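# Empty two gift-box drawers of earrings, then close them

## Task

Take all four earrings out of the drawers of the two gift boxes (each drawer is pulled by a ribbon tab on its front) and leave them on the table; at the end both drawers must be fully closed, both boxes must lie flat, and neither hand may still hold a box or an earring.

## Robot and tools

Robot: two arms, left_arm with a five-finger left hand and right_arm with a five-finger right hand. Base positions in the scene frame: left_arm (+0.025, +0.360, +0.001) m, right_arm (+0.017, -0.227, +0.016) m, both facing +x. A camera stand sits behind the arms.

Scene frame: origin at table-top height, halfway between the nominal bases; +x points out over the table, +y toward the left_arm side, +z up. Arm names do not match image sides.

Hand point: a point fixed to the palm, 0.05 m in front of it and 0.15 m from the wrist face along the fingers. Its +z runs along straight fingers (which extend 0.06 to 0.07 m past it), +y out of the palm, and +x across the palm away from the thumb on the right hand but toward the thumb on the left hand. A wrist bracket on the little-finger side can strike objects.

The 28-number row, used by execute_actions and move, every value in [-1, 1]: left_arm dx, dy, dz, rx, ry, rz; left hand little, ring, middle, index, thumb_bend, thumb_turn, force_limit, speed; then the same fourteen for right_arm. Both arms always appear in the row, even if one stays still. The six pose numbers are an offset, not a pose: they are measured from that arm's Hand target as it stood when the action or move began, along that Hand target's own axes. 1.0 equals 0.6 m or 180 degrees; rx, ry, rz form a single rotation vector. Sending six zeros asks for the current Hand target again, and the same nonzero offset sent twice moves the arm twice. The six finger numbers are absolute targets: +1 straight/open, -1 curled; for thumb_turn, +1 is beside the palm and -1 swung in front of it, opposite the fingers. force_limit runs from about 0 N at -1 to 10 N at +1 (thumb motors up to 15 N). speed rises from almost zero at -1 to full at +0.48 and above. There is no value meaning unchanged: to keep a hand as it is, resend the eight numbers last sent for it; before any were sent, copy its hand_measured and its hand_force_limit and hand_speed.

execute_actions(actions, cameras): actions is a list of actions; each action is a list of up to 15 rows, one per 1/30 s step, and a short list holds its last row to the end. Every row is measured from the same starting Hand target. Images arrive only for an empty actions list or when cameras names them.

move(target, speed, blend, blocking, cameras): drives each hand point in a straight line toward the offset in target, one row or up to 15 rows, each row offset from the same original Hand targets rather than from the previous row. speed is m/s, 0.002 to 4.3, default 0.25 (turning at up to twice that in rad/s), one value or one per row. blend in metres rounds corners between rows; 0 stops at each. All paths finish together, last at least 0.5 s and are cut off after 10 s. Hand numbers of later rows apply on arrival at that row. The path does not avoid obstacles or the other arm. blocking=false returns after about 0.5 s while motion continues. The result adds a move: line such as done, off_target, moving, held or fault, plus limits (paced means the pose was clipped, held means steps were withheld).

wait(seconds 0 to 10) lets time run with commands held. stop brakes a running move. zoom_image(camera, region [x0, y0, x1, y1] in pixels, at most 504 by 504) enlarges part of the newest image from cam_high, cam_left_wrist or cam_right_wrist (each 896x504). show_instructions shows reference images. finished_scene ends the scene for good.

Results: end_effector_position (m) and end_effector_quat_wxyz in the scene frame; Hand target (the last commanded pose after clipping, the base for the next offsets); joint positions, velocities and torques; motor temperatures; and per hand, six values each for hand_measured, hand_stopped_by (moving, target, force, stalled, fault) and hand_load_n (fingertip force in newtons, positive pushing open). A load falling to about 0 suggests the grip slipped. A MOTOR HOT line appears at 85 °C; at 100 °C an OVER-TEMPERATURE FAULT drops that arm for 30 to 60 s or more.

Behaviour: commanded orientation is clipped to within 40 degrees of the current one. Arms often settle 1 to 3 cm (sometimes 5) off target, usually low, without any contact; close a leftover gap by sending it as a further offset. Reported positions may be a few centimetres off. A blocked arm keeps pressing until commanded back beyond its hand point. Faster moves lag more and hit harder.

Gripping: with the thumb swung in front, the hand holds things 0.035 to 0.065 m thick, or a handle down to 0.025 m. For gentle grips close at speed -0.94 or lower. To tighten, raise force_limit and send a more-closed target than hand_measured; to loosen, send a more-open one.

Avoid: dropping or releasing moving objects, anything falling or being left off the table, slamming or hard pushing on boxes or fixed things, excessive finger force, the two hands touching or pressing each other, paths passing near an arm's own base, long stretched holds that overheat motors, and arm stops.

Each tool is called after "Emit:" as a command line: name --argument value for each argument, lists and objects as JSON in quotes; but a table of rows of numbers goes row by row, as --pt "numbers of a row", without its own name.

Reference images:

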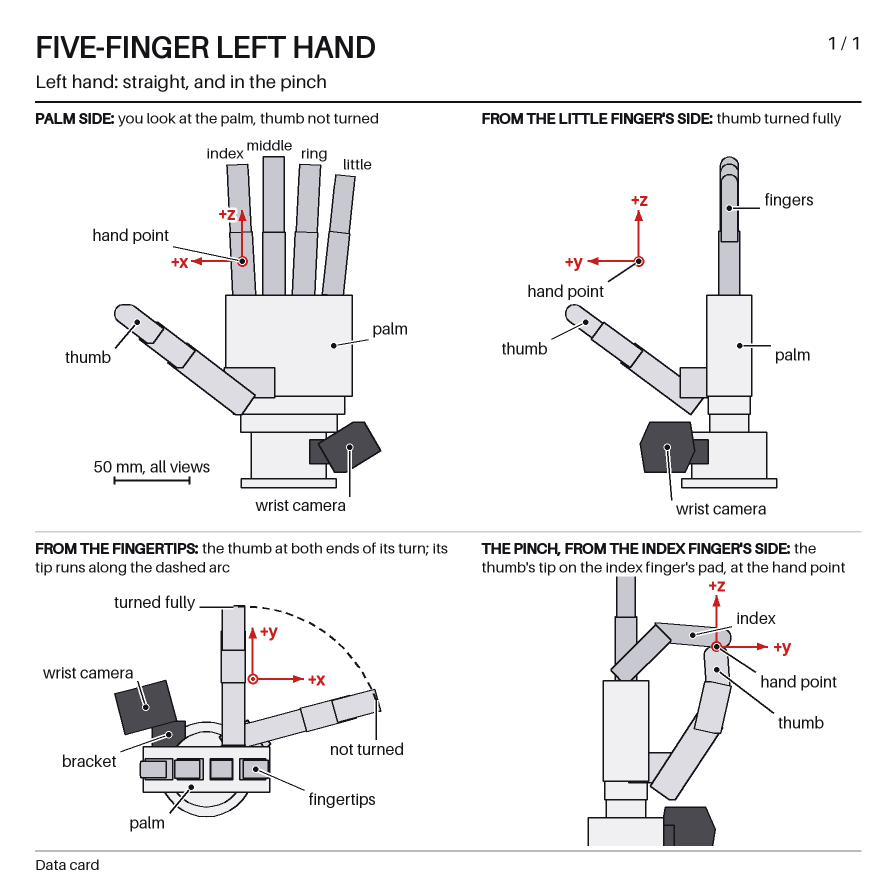

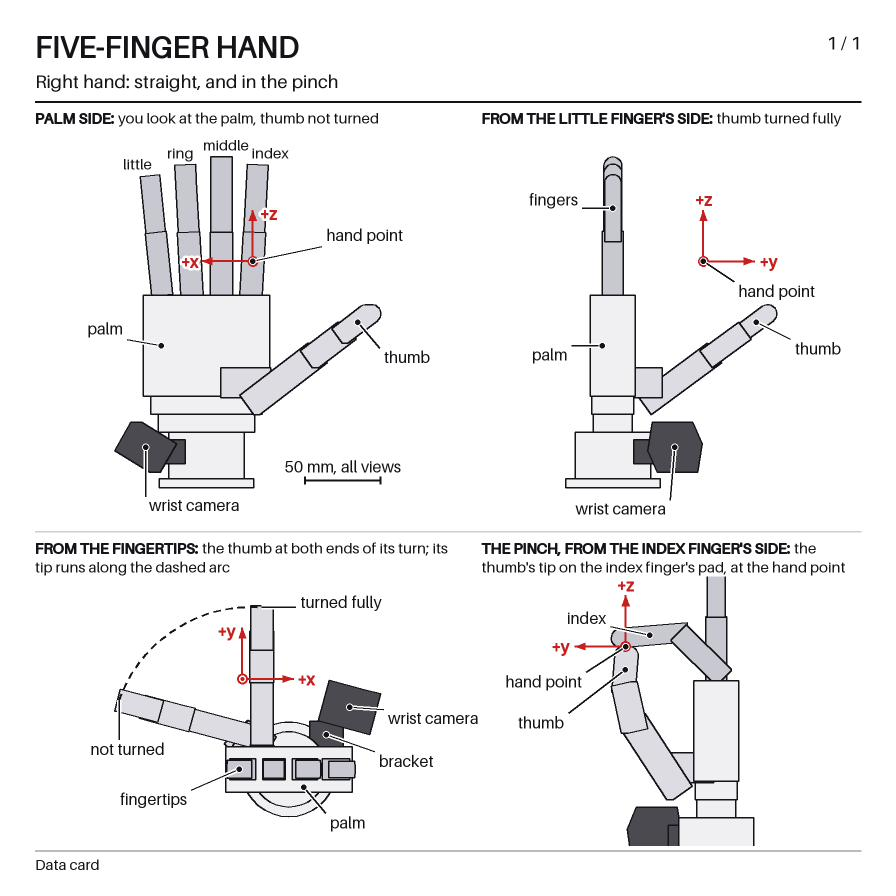

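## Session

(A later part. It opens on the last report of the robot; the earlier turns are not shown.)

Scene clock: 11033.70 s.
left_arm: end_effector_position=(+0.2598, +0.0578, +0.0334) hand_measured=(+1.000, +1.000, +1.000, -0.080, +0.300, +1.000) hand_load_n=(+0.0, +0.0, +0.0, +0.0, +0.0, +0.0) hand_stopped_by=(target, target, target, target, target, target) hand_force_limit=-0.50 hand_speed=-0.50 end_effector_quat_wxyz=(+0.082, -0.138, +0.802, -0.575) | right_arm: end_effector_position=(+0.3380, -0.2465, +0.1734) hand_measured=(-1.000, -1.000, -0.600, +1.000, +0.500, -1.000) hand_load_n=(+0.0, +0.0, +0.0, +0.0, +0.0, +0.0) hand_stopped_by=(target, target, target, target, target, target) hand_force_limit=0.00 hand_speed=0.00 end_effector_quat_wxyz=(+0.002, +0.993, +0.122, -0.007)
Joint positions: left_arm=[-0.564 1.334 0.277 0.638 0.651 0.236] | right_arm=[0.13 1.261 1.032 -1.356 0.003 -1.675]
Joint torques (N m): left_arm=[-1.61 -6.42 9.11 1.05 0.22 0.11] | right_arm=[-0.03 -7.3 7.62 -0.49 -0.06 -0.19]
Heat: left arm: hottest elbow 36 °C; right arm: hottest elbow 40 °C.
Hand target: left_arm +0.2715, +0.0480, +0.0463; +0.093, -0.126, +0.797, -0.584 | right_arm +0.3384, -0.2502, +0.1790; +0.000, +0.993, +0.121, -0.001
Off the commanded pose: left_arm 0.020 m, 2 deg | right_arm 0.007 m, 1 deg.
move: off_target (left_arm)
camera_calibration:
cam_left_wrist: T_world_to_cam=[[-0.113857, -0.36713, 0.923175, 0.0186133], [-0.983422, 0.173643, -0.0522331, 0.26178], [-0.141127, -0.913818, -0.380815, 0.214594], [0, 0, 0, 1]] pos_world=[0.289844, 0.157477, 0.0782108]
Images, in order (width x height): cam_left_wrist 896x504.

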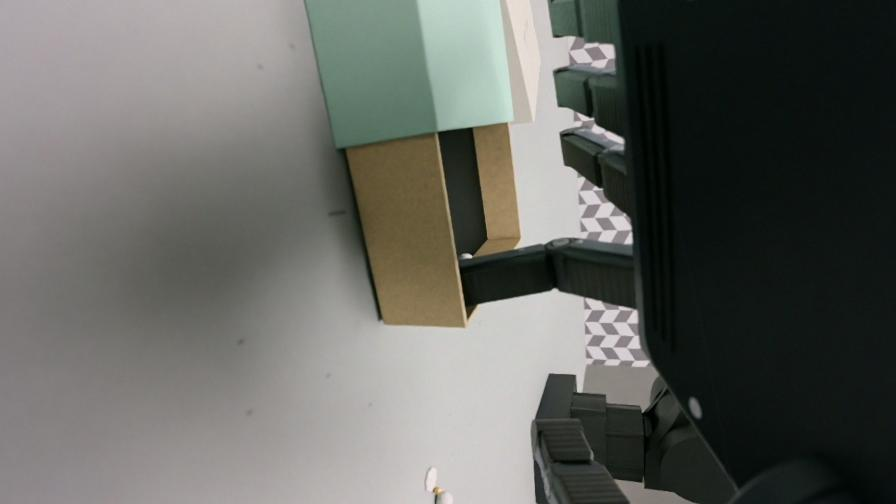

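Emit:
move --target '[-0.0044,-0.0104,0.0166,0,0,0,1,1,1,-0.08,0.3,1,-0.5,-0.5,0,0,0,0,0,0,-1,-1,-0.6,1,0.5,-1,0,0]' --speed 0.05 --cameras '["cam_left_wrist"]'

Emit:
zoom_image --camera "cam_left_wrist" --region '[350, 180, 530, 400]'

Scene clock: 11046.10 s.
left_arm: end_effector_position=(+0.2684, +0.0492, +0.0414) hand_measured=(+1.000, +1.000, +1.000, -0.080, +0.300, +1.000) hand_load_n=(+0.0, +0.0, +0.0, +0.0, +0.5, +0.0) hand_stopped_by=(target, target, target, target, target, target) hand_force_limit=-0.50 hand_speed=-0.50 end_effector_quat_wxyz=(+0.090, -0.133, +0.799, -0.579) | right_arm: end_effector_position=(+0.3380, -0.2465, +0.1734) hand_measured=(-1.000, -1.000, -0.600, +1.000, +0.500, -1.000) hand_load_n=(+0.5, +0.0, +0.0, +0.0, +0.0, +0.0) hand_stopped_by=(target, target, target, target, target, target) hand_force_limit=0.00 hand_speed=0.00 end_effector_quat_wxyz=(+0.002, +0.993, +0.122, -0.007)
Joint positions: left_arm=[-0.576 1.334 0.304 0.63 0.637 0.236] | right_arm=[0.13 1.261 1.032 -1.356 0.003 -1.675]
Joint torques (N m): left_arm=[-1.85 -5.77 9.68 1.21 0.12 0.04] | right_arm=[0.03 -7.36 7.65 -0.47 -0.06 -0.18]
Heat: left arm: hottest elbow 37 °C; right arm: hottest elbow 40 °C.
Hand target: left_arm +0.2775, +0.0380, +0.0492; +0.093, -0.126, +0.797, -0.584 | right_arm +0.3384, -0.2502, +0.1790; +0.000, +0.993, +0.121, -0.001
Off the commanded pose: left_arm 0.016 m, 1 deg | right_arm 0.007 m, 1 deg.
move: off_target (left_arm)
camera_calibration:
cam_left_wrist: T_world_to_cam=[[-0.131977, -0.361726, 0.922896, 0.0137548], [-0.982253, 0.172898, -0.0726991, 0.272745], [-0.133269, -0.916112, -0.378125, 0.208877], [0, 0, 0, 1]] pos_world=[0.297557, 0.149174, 0.0861159]
Images, in order (width x height): cam_left_wrist 896x504.

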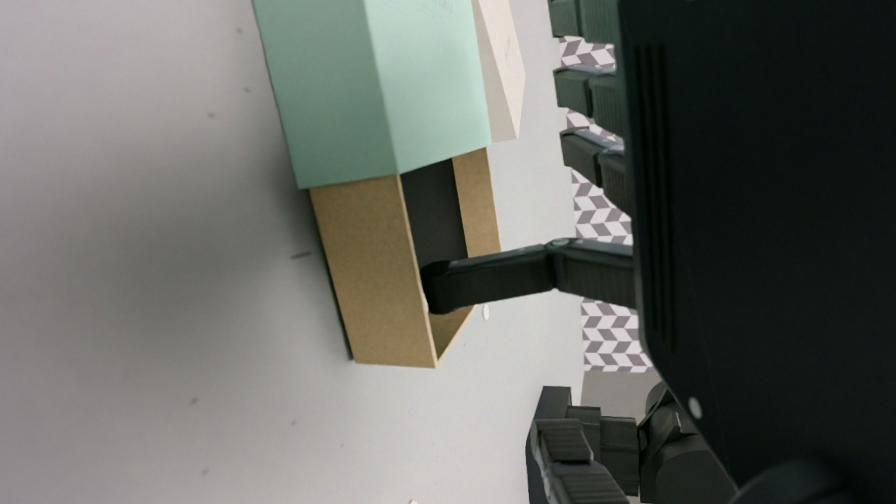

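Scaled by 2.291 from the camera's 896x504 image, which has a finer 1280x720 frame.

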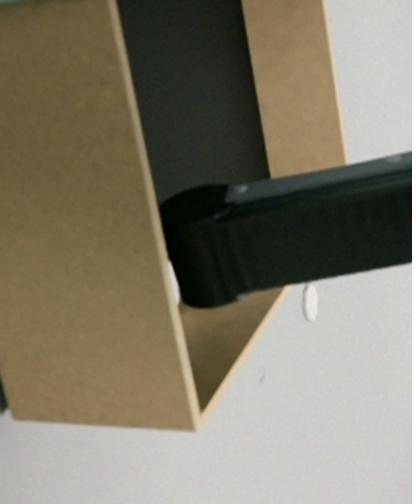

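Emit:
move --pt "0 -0.0954 -0.0302 0 0 0 1 1 1 -0.08 0.3 1 -0.5 -0.5 0 0 0 0 0 0 -1 -1 -0.6 1 0.5 -1 0 0" --pt "-0.0617 -0.2067 -0.27 0 0 0 1 1 1 -0.08 0.3 1 -0.5 -0.5 0 0 0 0 0 0 -1 -1 -0.6 1 0.5 -1 0 0" --speed 0.12 --cameras '["cam_left_wrist"]'

Scene clock: 11112.47 s.
left_arm: end_effector_position=(+0.2620, +0.1594, +0.1910) hand_measured=(+1.000, +1.000, +1.000, -0.080, +0.300, +1.000) hand_load_n=(+0.0, +0.0, +0.0, +0.0, +0.0, +0.0) hand_stopped_by=(target, target, target, target, target, target) hand_force_limit=-0.50 hand_speed=-0.50 end_effector_quat_wxyz=(+0.069, -0.139, +0.801, -0.578) | right_arm: end_effector_position=(+0.3380, -0.2465, +0.1734) hand_measured=(-1.000, -1.000, -0.600, +1.000, +0.500, -1.000) hand_load_n=(+0.0, +0.0, +0.0, +0.0, +0.0, +0.0) hand_stopped_by=(target, target, target, target, target, target) hand_force_limit=0.00 hand_speed=0.00 end_effector_quat_wxyz=(+0.002, +0.993, +0.122, -0.007)
Joint positions: left_arm=[-0.147 0.762 0.533 -0.448 1.031 0.552] | right_arm=[0.13 1.261 1.032 -1.356 0.003 -1.675]
Joint torques (N m): left_arm=[-0.15 -3.25 15.42 0.84 0.66 0.12] | right_arm=[-0.03 -7.36 7.65 -0.47 -0.06 -0.18]
Heat: left arm: hottest elbow 37 °C; right arm: hottest elbow 40 °C.
Hand target: left_arm +0.2765, +0.1608, +0.2164; +0.092, -0.126, +0.797, -0.584 | right_arm +0.3384, -0.2502, +0.1790; +0.000, +0.993, +0.121, -0.001
Off the commanded pose: left_arm 0.029 m, 3 deg | right_arm 0.007 m, 1 deg.
move: off_target (left_arm)
camera_calibration:
cam_left_wrist: T_world_to_cam=[[-0.100069, -0.3573, 0.928613, -0.0954762], [-0.9817, 0.187435, -0.0336707, 0.24844], [-0.162024, -0.914989, -0.369518, 0.371324], [0, 0, 0, 1]] pos_world=[0.294503, 0.259077, 0.234237]
Images, in order (width x height): cam_left_wrist 896x504.

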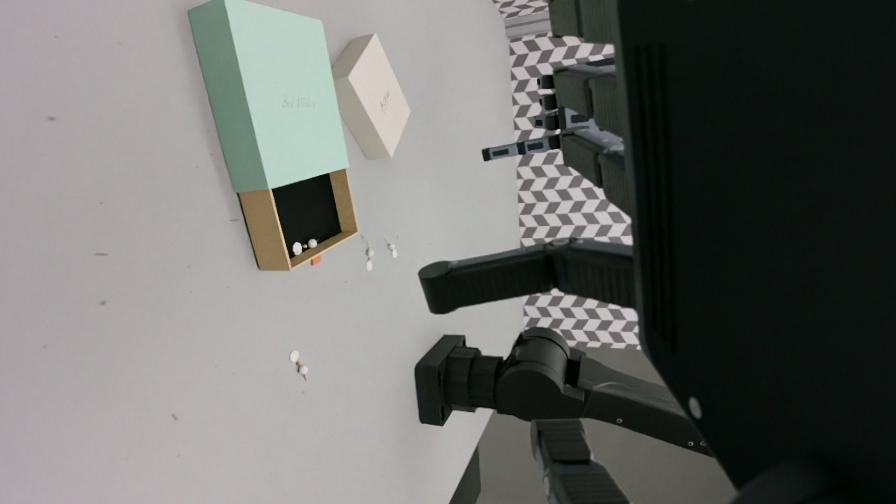

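Emit:
zoom_image --camera "cam_left_wrist" --region '[220, 150, 380, 290]'

Emit:
wait --seconds 0.1 --cameras '["cam_high"]'

Emit:
zoom_image --camera "cam_high" --region '[440, 170, 560, 300]'

Scaled by 3.150 from the camera's 896x504 image, which has a finer 1280x720 frame.

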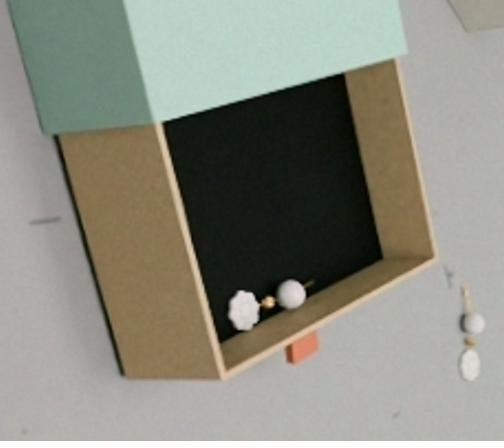

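Scene clock: 11120.43 s.
left_arm: end_effector_position=(+0.2621, +0.1594, +0.1910) hand_measured=(+1.000, +1.000, +1.000, -0.080, +0.300, +1.000) hand_load_n=(+0.0, +0.0, +0.0, +0.0, +0.0, +0.0) hand_stopped_by=(target, target, target, target, target, target) hand_force_limit=-0.50 hand_speed=-0.50 end_effector_quat_wxyz=(+0.070, -0.138, +0.801, -0.578) | right_arm: end_effector_position=(+0.3380, -0.2465, +0.1734) hand_measured=(-1.000, -1.000, -0.600, +1.000, +0.500, -1.000) hand_load_n=(+0.0, +0.0, +0.5, +0.0, +0.0, +0.0) hand_stopped_by=(target, target, target, target, target, target) hand_force_limit=0.00 hand_speed=0.00 end_effector_quat_wxyz=(+0.002, +0.993, +0.122, -0.007)
Joint positions: left_arm=[-0.147 0.762 0.533 -0.448 1.031 0.553] | right_arm=[0.13 1.261 1.032 -1.356 0.003 -1.675]
Joint torques (N m): left_arm=[0.03 -3.02 15.34 0.8 0.63 0.14] | right_arm=[-0.03 -7.36 7.68 -0.49 -0.06 -0.18]
Heat: left arm: hottest elbow 38 °C; right arm: hottest elbow 40 °C.
Hand target: left_arm +0.2766, +0.1608, +0.2164; +0.093, -0.126, +0.797, -0.584 | right_arm +0.3384, -0.2502, +0.1790; +0.000, +0.993, +0.121, -0.001
Off the commanded pose: left_arm 0.029 m, 3 deg | right_arm 0.007 m, 1 deg.
wait: 0.10 s; at rest from the start
Images, in order (width x height): cam_high 896x504.

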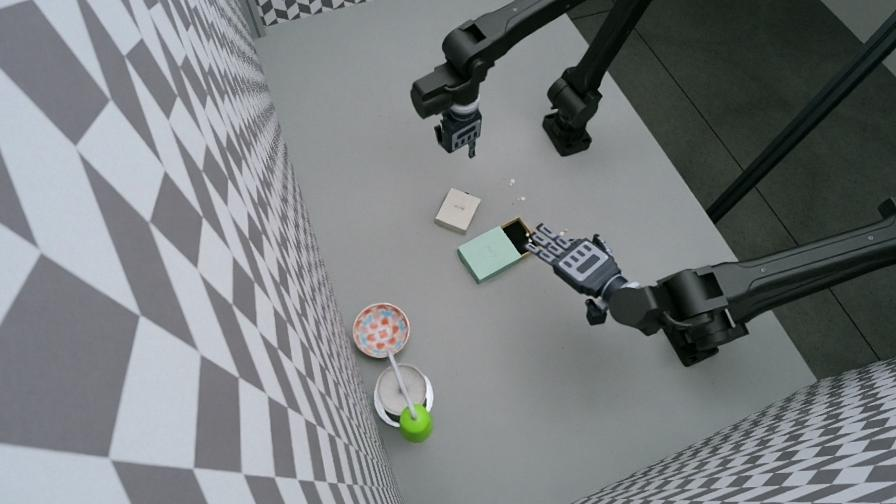

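Scaled by 3.877 from the camera's 896x504 image, which has a finer 1280x720 frame.

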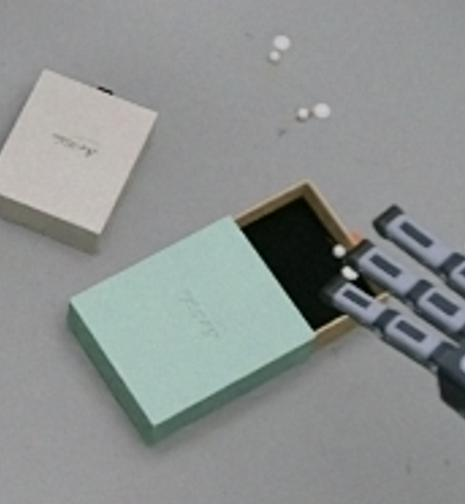

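Emit:
move --target '[-0.0231,-0.0183,-0.0807,0,0,0,1,1,1,-0.08,0.3,1,-0.5,-0.5,0,0,0,0,0,0,-1,-1,-0.6,1,0.5,-1,0,0]' --speed 0.12

Emit:
move --target '[0,0,0,0,0,0,1,1,1,-0.08,0.3,1,-0.5,-0.5,-0.0172,-0.4016,0.0483,0,0,0,-1,-1,-0.6,1,0.5,-1,0,0]' --speed 0.15 --cameras '["cam_left_wrist","cam_high"]'

Scene clock: 11168.67 s.
left_arm: end_effector_position=(+0.2628, +0.2024, +0.2206) hand_measured=(+1.000, +1.000, +1.000, -0.080, +0.300, +1.000) hand_load_n=(+0.0, +0.0, +0.0, +0.0, +0.0, +0.0) hand_stopped_by=(target, target, target, target, target, target) hand_force_limit=-0.50 hand_speed=-0.50 end_effector_quat_wxyz=(+0.074, -0.135, +0.798, -0.582) | right_arm: end_effector_position=(+0.3380, -0.2465, +0.1734) hand_measured=(-1.000, -1.000, -0.600, +1.000, +0.500, -1.000) hand_load_n=(+0.0, +0.0, +0.0, +0.0, +0.0, +0.0) hand_stopped_by=(target, target, target, target, target, target) hand_force_limit=0.00 hand_speed=0.00 end_effector_quat_wxyz=(+0.002, +0.993, +0.122, -0.007)
Joint positions: left_arm=[0.05 0.775 0.648 -0.81 1.174 0.856] | right_arm=[0.13 1.261 1.032 -1.356 0.003 -1.675]
Joint torques (N m): left_arm=[-0.15 -1.9 15.21 0.66 0.8 0.14] | right_arm=[-0.09 -7.36 7.65 -0.49 -0.06 -0.18]
Heat: left arm: hottest elbow 41 °C; right arm: hottest elbow 40 °C.
Hand target: left_arm +0.2766, +0.2059, +0.2414; +0.093, -0.126, +0.797, -0.584 | right_arm +0.3384, -0.2502, +0.1790; +0.000, +0.993, +0.121, -0.001
Off the commanded pose: left_arm 0.025 m, 2 deg | right_arm 0.007 m, 1 deg.
move: off_target (left_arm)

Scene clock: 11171.17 s.
left_arm: end_effector_position=(+0.2627, +0.2024, +0.2206) hand_measured=(+1.000, +1.000, +1.000, -0.080, +0.300, +1.000) hand_load_n=(+0.0, +0.0, +0.0, +0.0, +0.0, -0.5) hand_stopped_by=(target, target, target, target, target, target) hand_force_limit=-0.50 hand_speed=-0.50 end_effector_quat_wxyz=(+0.074, -0.135, +0.798, -0.582) | right_arm: end_effector_position=(+0.2541, -0.0399, +0.1358) hand_measured=(-1.000, -1.000, -0.600, +1.000, +0.500, -1.000) hand_load_n=(+0.0, +0.0, +0.0, +0.0, +0.0, +0.0) hand_stopped_by=(target, target, target, target, target, target) hand_force_limit=0.00 hand_speed=0.00 end_effector_quat_wxyz=(+0.017, +0.992, +0.122, -0.024)
Joint positions: left_arm=[0.05 0.775 0.648 -0.811 1.174 0.857] | right_arm=[0.776 1.372 1.023 -1.28 -0.003 -1.029]
Joint torques (N m): left_arm=[0.15 -2.26 15.15 0.64 0.8 0.13] | right_arm=[1.55 -6.59 11.38 -0.05 0.08 0.06]
Heat: left arm: hottest elbow 42 °C; right arm: hottest elbow 40 °C.
Hand target: left_arm +0.2765, +0.2058, +0.2414; +0.093, -0.126, +0.797, -0.584 | right_arm +0.2704, -0.0189, +0.1499; +0.001, +0.993, +0.121, -0.001
Off the commanded pose: left_arm 0.025 m, 2 deg | right_arm 0.030 m, 3 deg.
move: off_target (left_arm, right_arm)
camera_calibration:
cam_left_wrist: T_world_to_cam=[[-0.111822, -0.34977, 0.930138, -0.106373], [-0.981072, 0.18777, -0.0473358, 0.244745], [-0.158096, -0.917825, -0.364147, 0.419944], [0, 0, 0, 1]] pos_world=[0.294609, 0.302273, 0.263448]
Images, in order (width x height): cam_high 896x504, cam_left_wrist 896x504.

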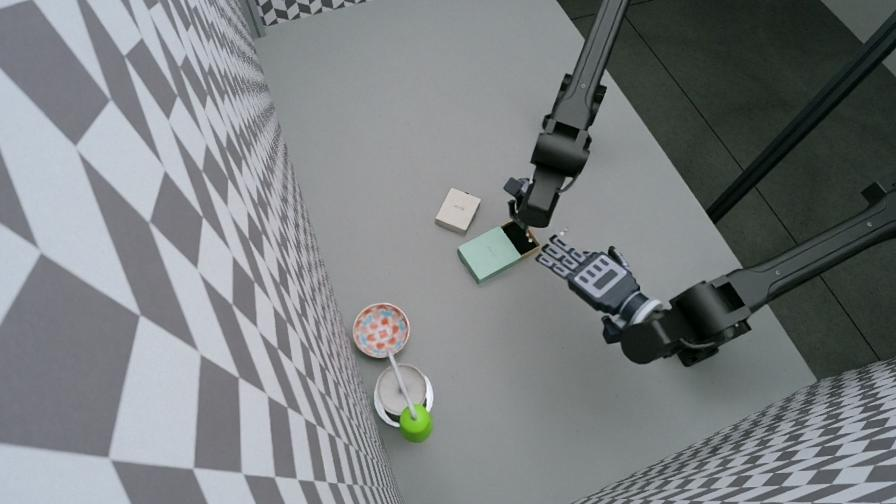

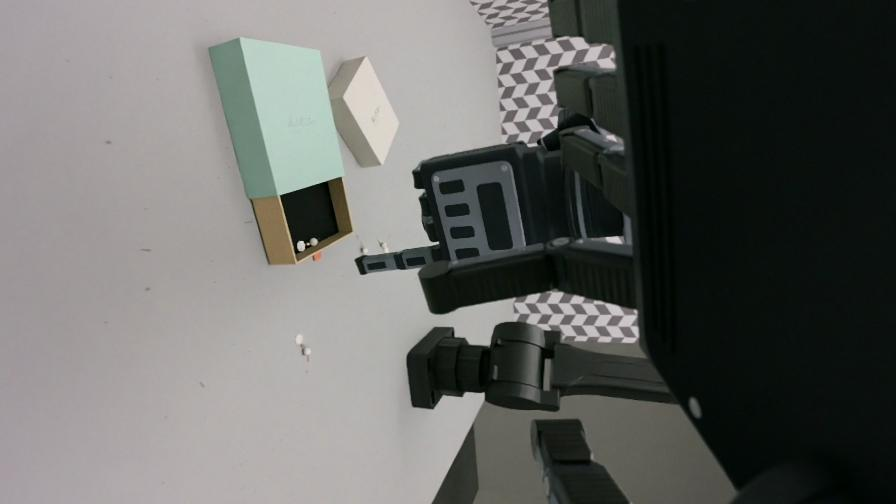

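Emit:
move --target '[0,0,0,0,0,0,1,1,1,-0.08,0.3,1,-0.5,-0.5,0.0242,-0.0284,0,0,0,0,-1,-1,-0.6,1,0.5,-1,0,0]' --speed 0.1 --cameras '["cam_left_wrist","cam_high"]'

Emit:
zoom_image --camera "cam_left_wrist" --region '[230, 150, 430, 320]'

Emit:
zoom_image --camera "cam_high" --region '[450, 170, 570, 290]'

Scene clock: 11181.83 s.
left_arm: end_effector_position=(+0.2627, +0.2024, +0.2206) hand_measured=(+1.000, +1.000, +1.000, -0.080, +0.300, +1.000) hand_load_n=(+0.0, +0.0, +0.0, +0.0, +0.0, +0.0) hand_stopped_by=(target, target, target, target, target, target) hand_force_limit=-0.50 hand_speed=-0.50 end_effector_quat_wxyz=(+0.074, -0.135, +0.798, -0.582) | right_arm: end_effector_position=(+0.2647, -0.0212, +0.1360) hand_measured=(-1.000, -1.000, -0.600, +1.000, +0.500, -1.000) hand_load_n=(+0.5, +0.0, +0.5, +0.5, +0.0, +0.0) hand_stopped_by=(target, target, target, target, target, target) hand_force_limit=0.00 hand_speed=0.00 end_effector_quat_wxyz=(+0.017, +0.992, +0.121, -0.023)
Joint positions: left_arm=[0.05 0.775 0.648 -0.811 1.174 0.857] | right_arm=[0.791 1.426 1.077 -1.28 -0.003 -1.012]
Joint torques (N m): left_arm=[0.15 -2.2 15.15 0.62 0.81 0.13] | right_arm=[1.61 -7.18 11.47 -0.09 0.07 0.07]
Motor temperatures (°C): left_arm=[26 26 44 26 28 25] | right_arm=[26 27 40 25 27 26]
Heat: left arm: hottest elbow 44 °C; right arm: hottest elbow 40 °C.
Hand target: left_arm +0.2765, +0.2058, +0.2414; +0.093, -0.126, +0.797, -0.584 | right_arm +0.2804, +0.0012, +0.1498; +0.001, +0.993, +0.121, -0.001
Off the commanded pose: left_arm 0.025 m, 2 deg | right_arm 0.031 m, 3 deg.
move: off_target (left_arm, right_arm)
camera_calibration:
cam_left_wrist: T_world_to_cam=[[-0.111822, -0.34977, 0.930138, -0.106373], [-0.981072, 0.18777, -0.0473358, 0.244745], [-0.158096, -0.917825, -0.364147, 0.419944], [0, 0, 0, 1]] pos_world=[0.294609, 0.302273, 0.263448]
Images, in order (width x height): cam_high 896x504, cam_left_wrist 896x504.

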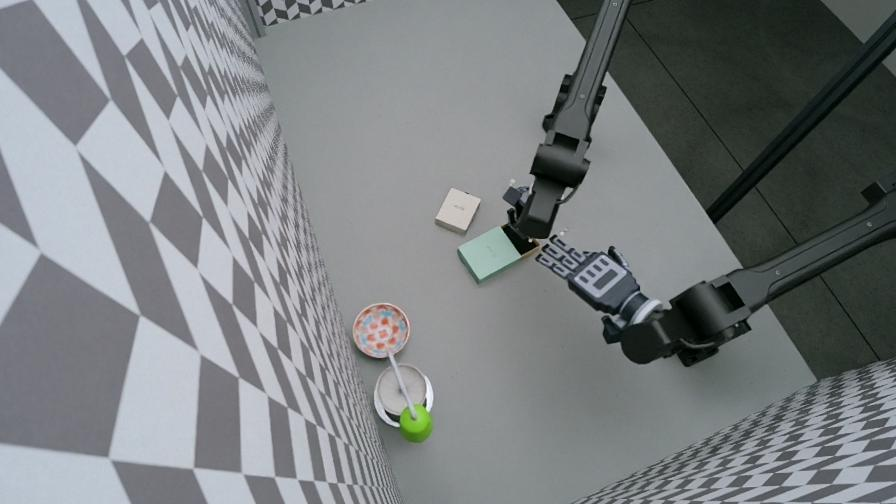

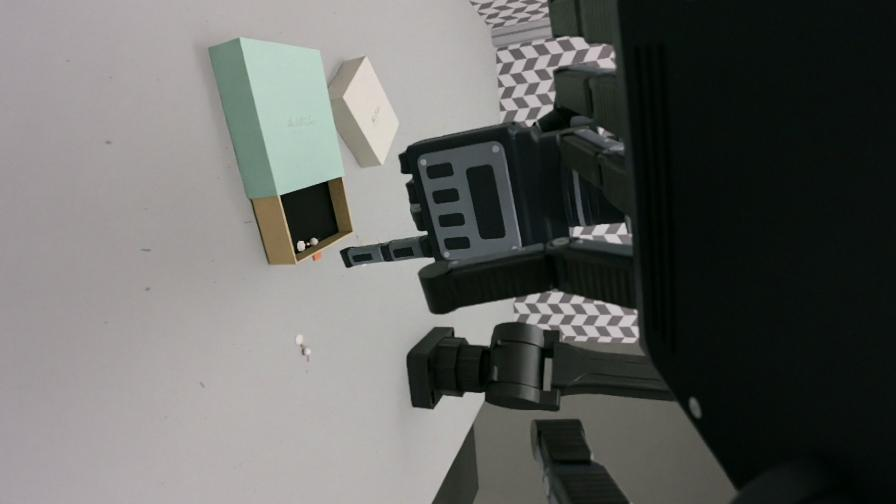

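Scaled by 2.520 from the camera's 896x504 image, which has a finer 1280x720 frame.

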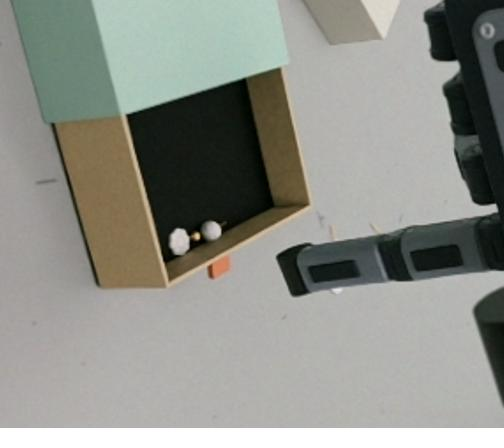

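Scaled by 4.200 from the camera's 896x504 image, which has a finer 1280x720 frame.

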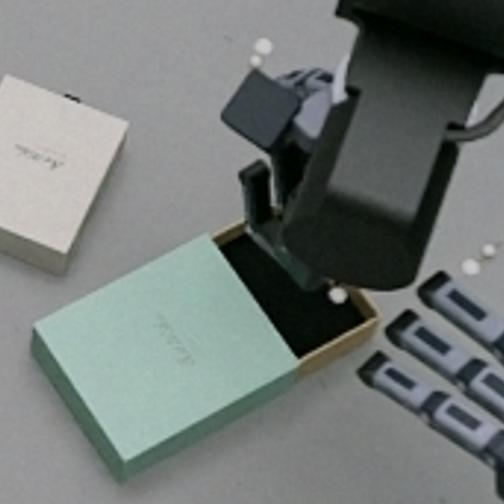

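Emit:
move --target '[0,0,0,0,0,0,1,1,1,-0.08,0.3,1,-0.5,-0.5,0.0258,-0.0122,0,0,0,0,-1,-1,-0.6,1,0.5,-1,0,0]' --speed 0.1

Emit:
move --target '[0,0,0,0,0,0,1,1,1,-0.08,0.3,1,-0.5,-0.5,0,0,0.0333,0,0,0,-1,-1,-0.6,1,0.5,-1,0,0]' --speed 0.1 --cameras '["cam_left_wrist","cam_high"]'

Emit:
zoom_image --camera "cam_left_wrist" --region '[230, 150, 430, 320]'

Emit:
zoom_image --camera "cam_high" --region '[450, 170, 570, 290]'

Scene clock: 11212.63 s.
left_arm: end_effector_position=(+0.2627, +0.2024, +0.2206) hand_measured=(+1.000, +1.000, +1.000, -0.080, +0.300, +1.000) hand_load_n=(+0.0, +0.0, +0.0, +0.0, +0.0, +0.0) hand_stopped_by=(target, target, target, target, target, target) hand_force_limit=-0.50 hand_speed=-0.50 end_effector_quat_wxyz=(+0.074, -0.135, +0.798, -0.582) | right_arm: end_effector_position=(+0.2771, -0.0085, +0.1359) hand_measured=(-1.000, -1.000, -0.600, +1.000, +0.500, -1.000) hand_load_n=(+0.0, +0.0, +0.0, +0.0, +0.0, +0.0) hand_stopped_by=(target, target, target, target, target, target) hand_force_limit=0.00 hand_speed=0.00 end_effector_quat_wxyz=(+0.016, +0.992, +0.120, -0.022)
Joint positions: left_arm=[0.05 0.775 0.648 -0.811 1.174 0.857] | right_arm=[0.791 1.469 1.124 -1.28 -0.003 -1.011]
Joint torques (N m): left_arm=[0.03 -1.96 15.06 0.62 0.83 0.15] | right_arm=[1.26 -7.77 11.55 -0.18 0.08 0]
Heat: left arm: hottest elbow 47 °C; right arm: hottest elbow 41 °C.
Hand target: left_arm +0.2765, +0.2058, +0.2414; +0.093, -0.126, +0.797, -0.584 | right_arm +0.2937, +0.0120, +0.1498; +0.001, +0.993, +0.121, -0.001
Off the commanded pose: left_arm 0.025 m, 2 deg | right_arm 0.030 m, 3 deg.
move: off_target (left_arm, right_arm)

Scene clock: 11213.57 s.
left_arm: end_effector_position=(+0.2627, +0.2024, +0.2206) hand_measured=(+1.000, +1.000, +1.000, -0.080, +0.300, +1.000) hand_load_n=(+0.0, +0.0, +0.0, +0.0, +0.0, +0.0) hand_stopped_by=(target, target, target, target, target, target) hand_force_limit=-0.50 hand_speed=-0.50 end_effector_quat_wxyz=(+0.074, -0.135, +0.798, -0.582) | right_arm: end_effector_position=(+0.2860, +0.0006, +0.1261) hand_measured=(-1.000, -1.000, -0.600, +1.000, +0.500, -1.000) hand_load_n=(+0.0, +0.0, +0.0, +0.0, +0.0, +0.0) hand_stopped_by=(target, target, target, target, target, target) hand_force_limit=0.00 hand_speed=0.00 end_effector_quat_wxyz=(+0.007, +0.993, +0.120, -0.011)
Joint positions: left_arm=[0.05 0.775 0.648 -0.811 1.174 0.857] | right_arm=[0.791 1.489 1.124 -1.232 -0.003 -1.011]
Joint torques (N m): left_arm=[0.44 -2.08 15.12 0.54 0.81 0.12] | right_arm=[1.32 -8.12 8.95 0.02 0.08 0]
Heat: left arm: hottest elbow 48 °C; right arm: hottest elbow 41 °C.
Hand target: left_arm +0.2765, +0.2058, +0.2414; +0.093, -0.126, +0.797, -0.584 | right_arm +0.2937, +0.0121, +0.1299; +0.000, +0.993, +0.121, -0.001
Off the commanded pose: left_arm 0.025 m, 2 deg | right_arm 0.014 m, 1 deg.
move: off_target (left_arm, right_arm)
camera_calibration:
cam_left_wrist: T_world_to_cam=[[-0.111822, -0.34977, 0.930138, -0.106373], [-0.981072, 0.18777, -0.0473358, 0.244745], [-0.158096, -0.917825, -0.364147, 0.419944], [0, 0, 0, 1]] pos_world=[0.294609, 0.302273, 0.263448]
Images, in order (width x height): cam_high 896x504, cam_left_wrist 896x504.

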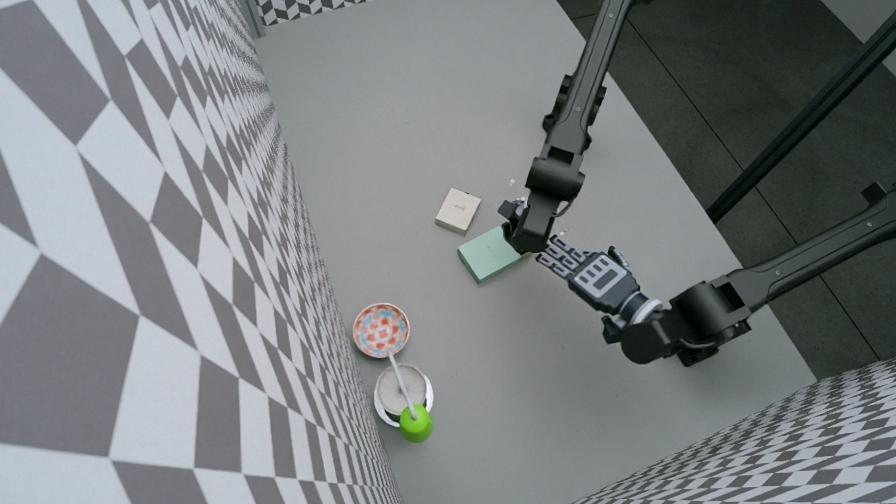

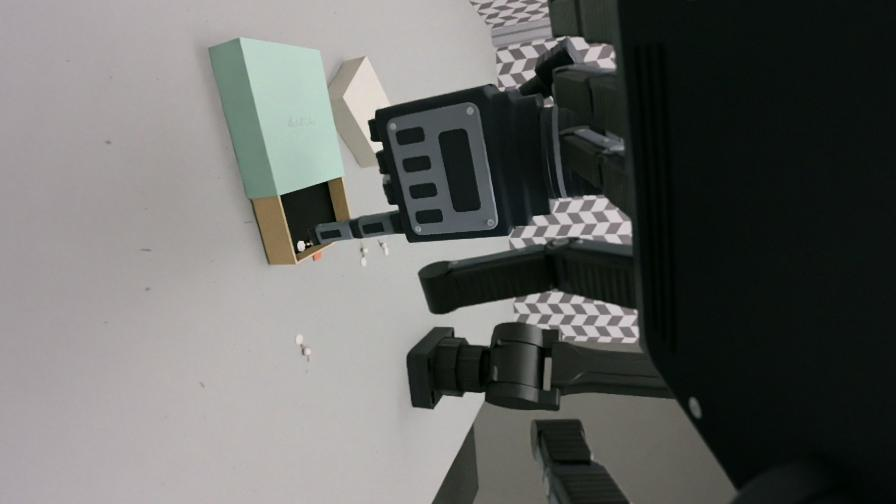

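Scaled by 2.520 from the camera's 896x504 image, which has a finer 1280x720 frame.

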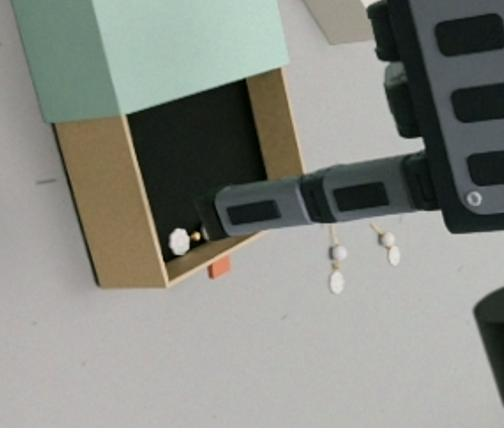

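Scaled by 4.200 from the camera's 896x504 image, which has a finer 1280x720 frame.

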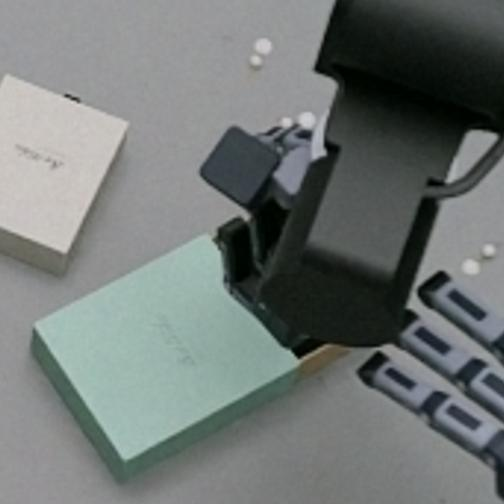

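Emit:
move --target '[0,0,0,0,0,0,1,1,1,-0.08,0.3,1,-0.5,-0.5,-0.0198,0.0161,0.0167,0,0,0,-1,-1,-0.6,1,0.5,-1,0,0]' --speed 0.1

Scene clock: 11227.63 s.
left_arm: end_effector_position=(+0.2627, +0.2024, +0.2206) hand_measured=(+1.000, +1.000, +1.000, -0.080, +0.300, +1.000) hand_load_n=(+0.0, +0.0, +0.0, +0.0, +0.0, -0.5) hand_stopped_by=(target, target, target, target, target, target) hand_force_limit=-0.50 hand_speed=-0.50 end_effector_quat_wxyz=(+0.074, -0.135, +0.798, -0.582) | right_arm: end_effector_position=(+0.2871, +0.0018, +0.1212) hand_measured=(-1.000, -1.000, -0.600, +1.000, +0.500, -1.000) hand_load_n=(+0.0, +0.0, +0.0, +0.0, +0.0, +0.0) hand_stopped_by=(target, target, target, target, target, target) hand_force_limit=0.00 hand_speed=0.00 end_effector_quat_wxyz=(+0.003, +0.993, +0.120, -0.006)
Joint positions: left_arm=[0.05 0.775 0.648 -0.811 1.174 0.857] | right_arm=[0.791 1.489 1.113 -1.208 -0.003 -1.011]
Joint torques (N m): left_arm=[0.32 -2.37 15.13 0.53 0.81 0.14] | right_arm=[0.79 -9.17 7.27 -0.31 0.01 -0.06]
Heat: left arm: hottest elbow 48 °C; right arm: hottest elbow 41 °C.
Hand target: left_arm +0.2765, +0.2058, +0.2414; +0.093, -0.126, +0.797, -0.584 | right_arm +0.2887, +0.0035, +0.1234; +0.002, +0.993, +0.120, -0.005 (not the last commanded pose)
Off the commanded pose: left_arm 0.025 m, 2 deg | right_arm 0.004 m, 1 deg.
move: held (right_arm; a check stopped the path), off_target (left_arm); limits=held
pose unreachable (right arm): on one or more control steps of this call, first in action 0 (counted from 0), this arm could not follow its commanded pose, so it was not sent that pose on those steps. It may still have moved: this result reports where it is.
cause: moving toward the commanded pose would bring a part of the arm too close to another arm (a part of this arm just beyond joint 4 (wrist pitch) and a part of the left arm just beyond its joint 6 (wrist roll), along the way the arms are being sent, or toward where that arm still pushes).

Emit:
move --target '[-0.0308,0.0286,-0.0908,0,0,0,1,1,1,-0.08,0.3,1,-0.5,-0.5,0,0,0,0,0,0,-1,-1,-0.6,1,0.5,-1,0,0]' --speed 0.12 --cameras '["cam_left_wrist"]'

Scene clock: 11235.90 s.
left_arm: end_effector_position=(+0.2631, +0.2592, +0.2261) hand_measured=(+1.000, +1.000, +1.000, -0.080, +0.300, +1.000) hand_load_n=(+0.0, +0.0, +0.0, +0.0, +0.0, -0.5) hand_stopped_by=(target, target, target, target, target, target) hand_force_limit=-0.50 hand_speed=-0.50 end_effector_quat_wxyz=(+0.075, -0.133, +0.797, -0.585) | right_arm: end_effector_position=(+0.2871, +0.0018, +0.1212) hand_measured=(-1.000, -1.000, -0.600, +1.000, +0.500, -1.000) hand_load_n=(+0.0, +0.0, +0.0, +0.0, +0.0, +0.5) hand_stopped_by=(target, target, target, target, target, target) hand_force_limit=0.00 hand_speed=0.00 end_effector_quat_wxyz=(+0.003, +0.993, +0.120, -0.006)
Joint positions: left_arm=[0.301 0.951 0.782 -1.43 1.261 1.561] | right_arm=[0.791 1.489 1.113 -1.208 -0.003 -1.011]
Joint torques (N m): left_arm=[0.03 -3.31 13.71 -0.1 0.98 0.11] | right_arm=[0.85 -9.05 7.38 -0.34 0 -0.06]
Heat: left arm: hottest elbow 48 °C; right arm: hottest elbow 41 °C.
Hand target: left_arm +0.2765, +0.2659, +0.2415; +0.092, -0.126, +0.797, -0.584 | right_arm +0.2887, +0.0035, +0.1234; +0.002, +0.993, +0.120, -0.005
Off the commanded pose: left_arm 0.021 m, 2 deg | right_arm 0.003 m, 0 deg.
move: off_target (left_arm)
camera_calibration:
cam_left_wrist: T_world_to_cam=[[-0.116912, -0.343927, 0.93169, -0.0920441], [-0.98058, 0.188717, -0.0533836, 0.235694], [-0.157465, -0.919837, -0.359312, 0.47346], [0, 0, 0, 1]] pos_world=[0.294909, 0.35937, 0.268459]
Images, in order (width x height): cam_left_wrist 896x504.

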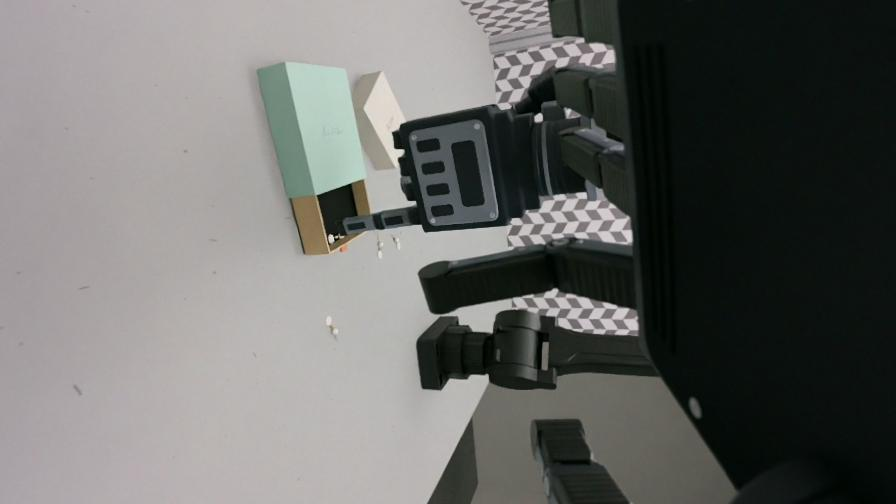

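Emit:
move --target '[0,0,0,0,0,0,1,1,1,-0.08,0.3,1,-0.5,-0.5,-0.0348,0.0249,0.0080,0,0,0,-1,-1,-0.6,1,0.5,-1,0,0]' --speed 0.1 --cameras '["cam_left_wrist"]'

Emit:
zoom_image --camera "cam_left_wrist" --region '[270, 160, 420, 290]'

Scene clock: 11247.97 s.
left_arm: end_effector_position=(+0.2633, +0.2593, +0.2260) hand_measured=(+1.000, +1.000, +1.000, -0.080, +0.300, +1.000) hand_load_n=(+0.0, -0.5, +0.0, +0.0, +0.5, -0.5) hand_stopped_by=(target, target, target, target, target, target) hand_force_limit=-0.50 hand_speed=-0.50 end_effector_quat_wxyz=(+0.075, -0.133, +0.797, -0.585) | right_arm: end_effector_position=(+0.2707, -0.0151, +0.1141) hand_measured=(-1.000, -1.000, -0.600, +1.000, +0.500, -1.000) hand_load_n=(+0.5, +0.0, +0.0, +0.0, +0.0, +0.0) hand_stopped_by=(target, target, target, target, target, target) hand_force_limit=0.00 hand_speed=0.00 end_effector_quat_wxyz=(+0.010, +0.993, +0.120, -0.014)
Joint positions: left_arm=[0.301 0.951 0.782 -1.43 1.262 1.562] | right_arm=[0.791 1.452 1.048 -1.201 -0.003 -1.011]
Joint torques (N m): left_arm=[0.21 -3.37 13.83 -0.2 0.99 0.13] | right_arm=[0.44 -10.17 6.27 0.03 0 -0.11]
Heat: left arm: hottest elbow 48 °C; right arm: hottest elbow 40 °C.
Hand target: left_arm +0.2765, +0.2659, +0.2415; +0.093, -0.126, +0.797, -0.584 | right_arm +0.2720, -0.0160, +0.1189; +0.002, +0.993, +0.120, -0.005
Off the commanded pose: left_arm 0.021 m, 2 deg | right_arm 0.005 m, 1 deg.
move: off_target (left_arm)
camera_calibration:
cam_left_wrist: T_world_to_cam=[[-0.118403, -0.343917, 0.931505, -0.0915002], [-0.980464, 0.188886, -0.0548878, 0.23618], [-0.157072, -0.919806, -0.359563, 0.473524], [0, 0, 0, 1]] pos_world=[0.295109, 0.359471, 0.268458]
Images, in order (width x height): cam_left_wrist 896x504.

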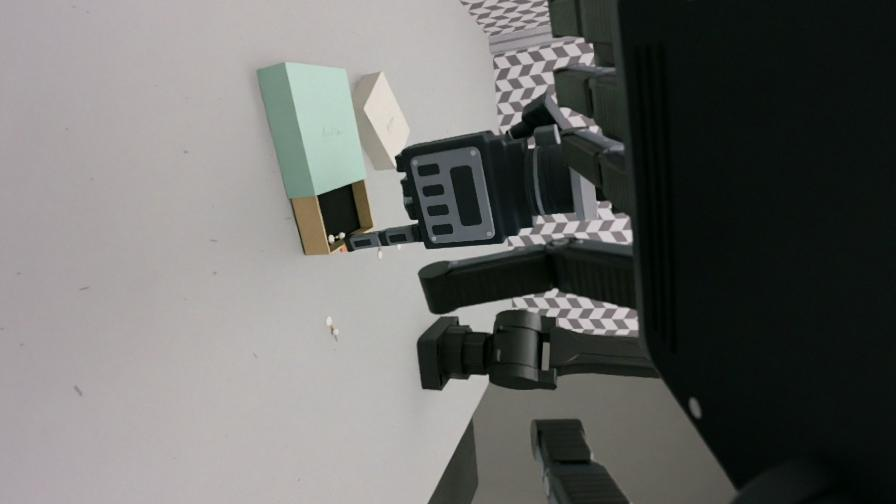

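Scaled by 3.360 from the camera's 896x504 image, which has a finer 1280x720 frame.

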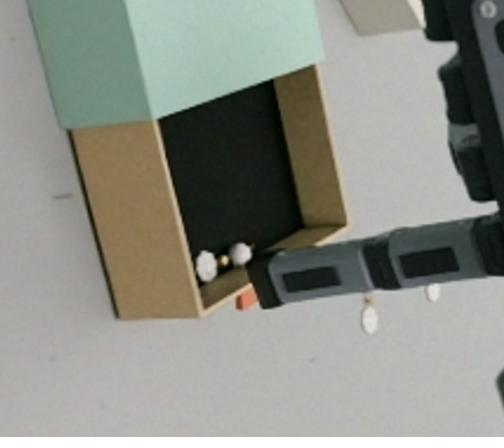

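Emit:
move --target '[0,0,0,0,0,0,1,1,1,-0.08,0.3,1,-0.5,-0.5,0.0085,-0.0025,0,0.0033,0.0106,0,-1,-1,-0.6,1,0.5,-1,0,0]' --speed 0.1

Scene clock: 11267.70 s.
left_arm: end_effector_position=(+0.2633, +0.2593, +0.2260) hand_measured=(+1.000, +1.000, +1.000, -0.080, +0.300, +1.000) hand_load_n=(-0.5, +0.0, +0.0, +0.0, +0.0, +0.0) hand_stopped_by=(target, target, target, target, target, target) hand_force_limit=-0.50 hand_speed=-0.50 end_effector_quat_wxyz=(+0.075, -0.133, +0.797, -0.585) | right_arm: end_effector_position=(+0.2752, -0.0125, +0.1131) hand_measured=(-1.000, -1.000, -0.600, +1.000, +0.500, -1.000) hand_load_n=(+0.0, +0.5, +0.0, +0.0, +0.0, +0.0) hand_stopped_by=(target, target, target, target, target, target) hand_force_limit=0.00 hand_speed=0.00 end_effector_quat_wxyz=(+0.003, +0.993, +0.120, +0.000)
Joint positions: left_arm=[0.301 0.951 0.782 -1.43 1.262 1.562] | right_arm=[0.791 1.443 1.04 -1.172 0.004 -1.011]
Joint torques (N m): left_arm=[-0.09 -3.43 13.76 -0.06 0.96 0.14] | right_arm=[0.56 -10.23 6.34 0.16 0.09 -0.11]
Heat: left arm: hottest elbow 48 °C; right arm: hottest elbow 40 °C.
Hand target: left_arm +0.2765, +0.2659, +0.2415; +0.093, -0.126, +0.797, -0.584 | right_arm +0.2766, -0.0133, +0.1188; -0.005, +0.993, +0.120, +0.011
Off the commanded pose: left_arm 0.021 m, 2 deg | right_arm 0.006 m, 2 deg.
move: off_target (left_arm)

Emit:
execute_actions --actions '[]' --cameras '["all"]'

Scene clock: 11321.13 s.
left_arm: end_effector_position=(+0.2633, +0.2593, +0.2260) hand_measured=(+1.000, +1.000, +1.000, -0.080, +0.300, +1.000) hand_load_n=(+0.0, +0.0, +0.5, +0.0, +0.0, +0.0) hand_stopped_by=(target, target, target, target, target, target) hand_force_limit=-0.50 hand_speed=-0.50 end_effector_quat_wxyz=(+0.075, -0.133, +0.797, -0.585) | right_arm: end_effector_position=(+0.2752, -0.0125, +0.1131) hand_measured=(-1.000, -1.000, -0.600, +1.000, +0.500, -1.000) hand_load_n=(+0.0, +0.0, +0.0, +0.0, +0.0, +0.0) hand_stopped_by=(target, target, target, target, target, target) hand_force_limit=0.00 hand_speed=0.00 end_effector_quat_wxyz=(+0.003, +0.993, +0.120, +0.000)
Joint positions: left_arm=[0.301 0.951 0.782 -1.43 1.262 1.562] | right_arm=[0.791 1.443 1.04 -1.172 0.004 -1.011]
Joint velocities: within noise
Joint torques (N m): left_arm=[0.32 -3.49 13.86 -0.21 0.96 0.11] | right_arm=[0.56 -10.17 6.31 0.1 0.08 -0.1]
Motor temperatures (°C): left_arm=[26 26 48 26 29 25] | right_arm=[26 28 38 25 27 26]
Heat: left arm: hottest elbow 48 °C; right arm: hottest elbow 38 °C.
Hand target: left_arm +0.2765, +0.2659, +0.2415; +0.093, -0.126, +0.797, -0.584 | right_arm +0.2766, -0.0134, +0.1188; -0.005, +0.993, +0.120, +0.011
Off the commanded pose: left_arm 0.021 m, 2 deg | right_arm 0.006 m, 2 deg.
camera_calibration:
cam_left_wrist: T_world_to_cam=[[-0.118403, -0.343917, 0.931505, -0.0915002], [-0.980464, 0.188886, -0.0548878, 0.23618], [-0.157072, -0.919806, -0.359563, 0.473524], [0, 0, 0, 1]] pos_world=[0.295109, 0.359471, 0.268458]
cam_right_wrist: T_world_to_cam=[[0.490543, -0.871378, 0.00826518, -0.146947], [-0.808171, -0.451372, 0.378316, 0.19501], [-0.325925, -0.19226, -0.92564, 0.303391], [0, 0, 0, 1]] pos_world=[0.328568, 0.0183054, 0.20827]

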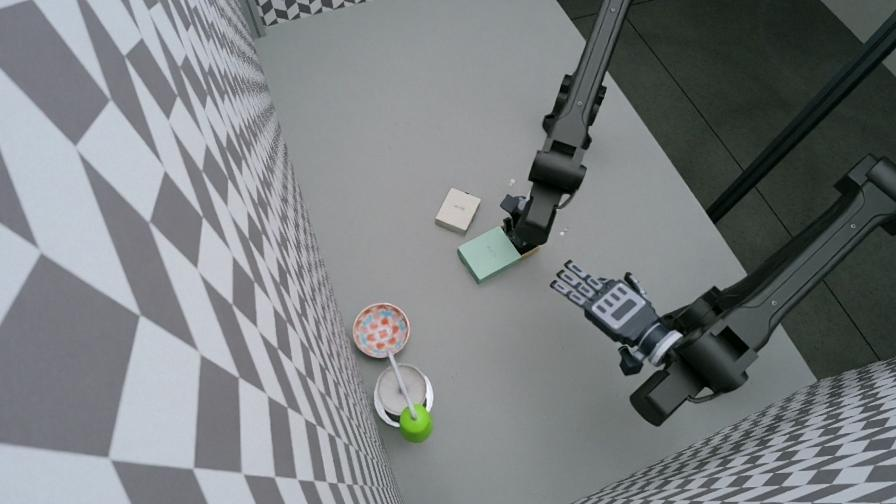

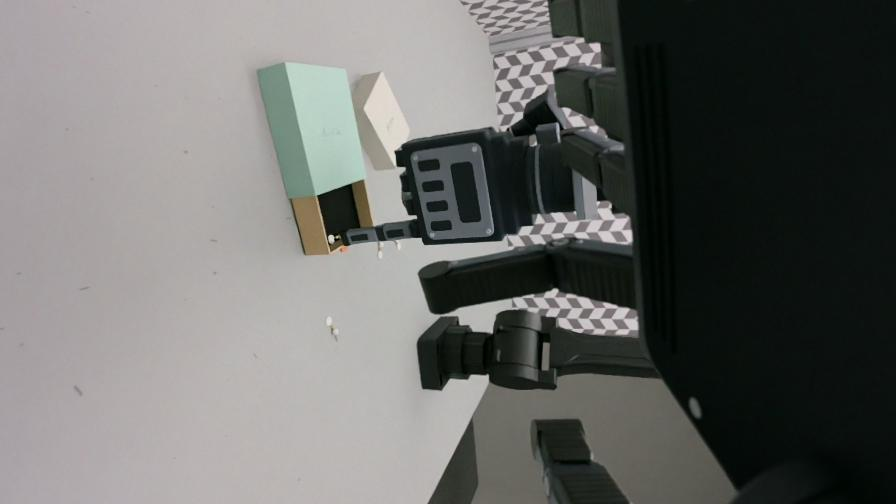

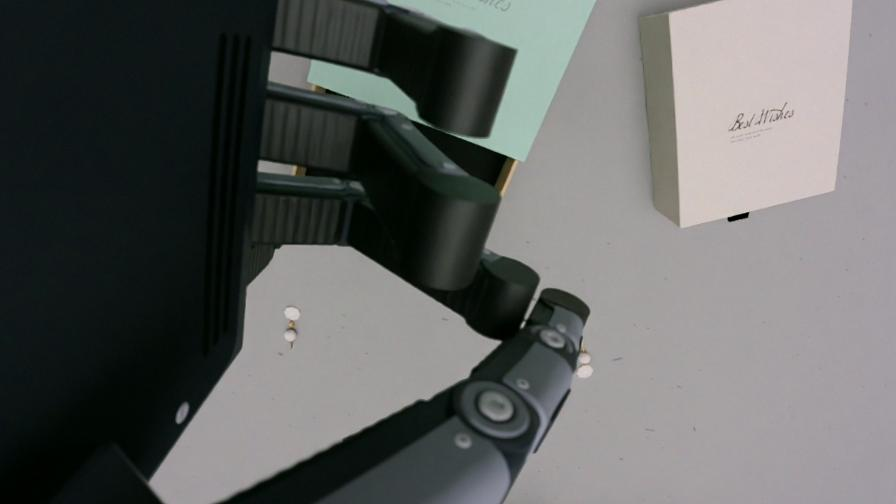

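Emit:
zoom_image --camera "cam_left_wrist" --region '[270, 160, 420, 290]'

Scaled by 3.360 from the camera's 896x504 image, which has a finer 1280x720 frame.

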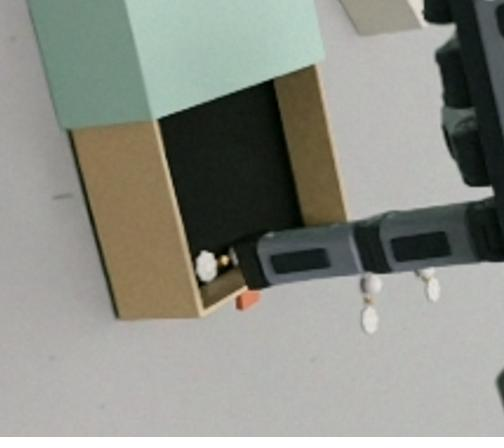

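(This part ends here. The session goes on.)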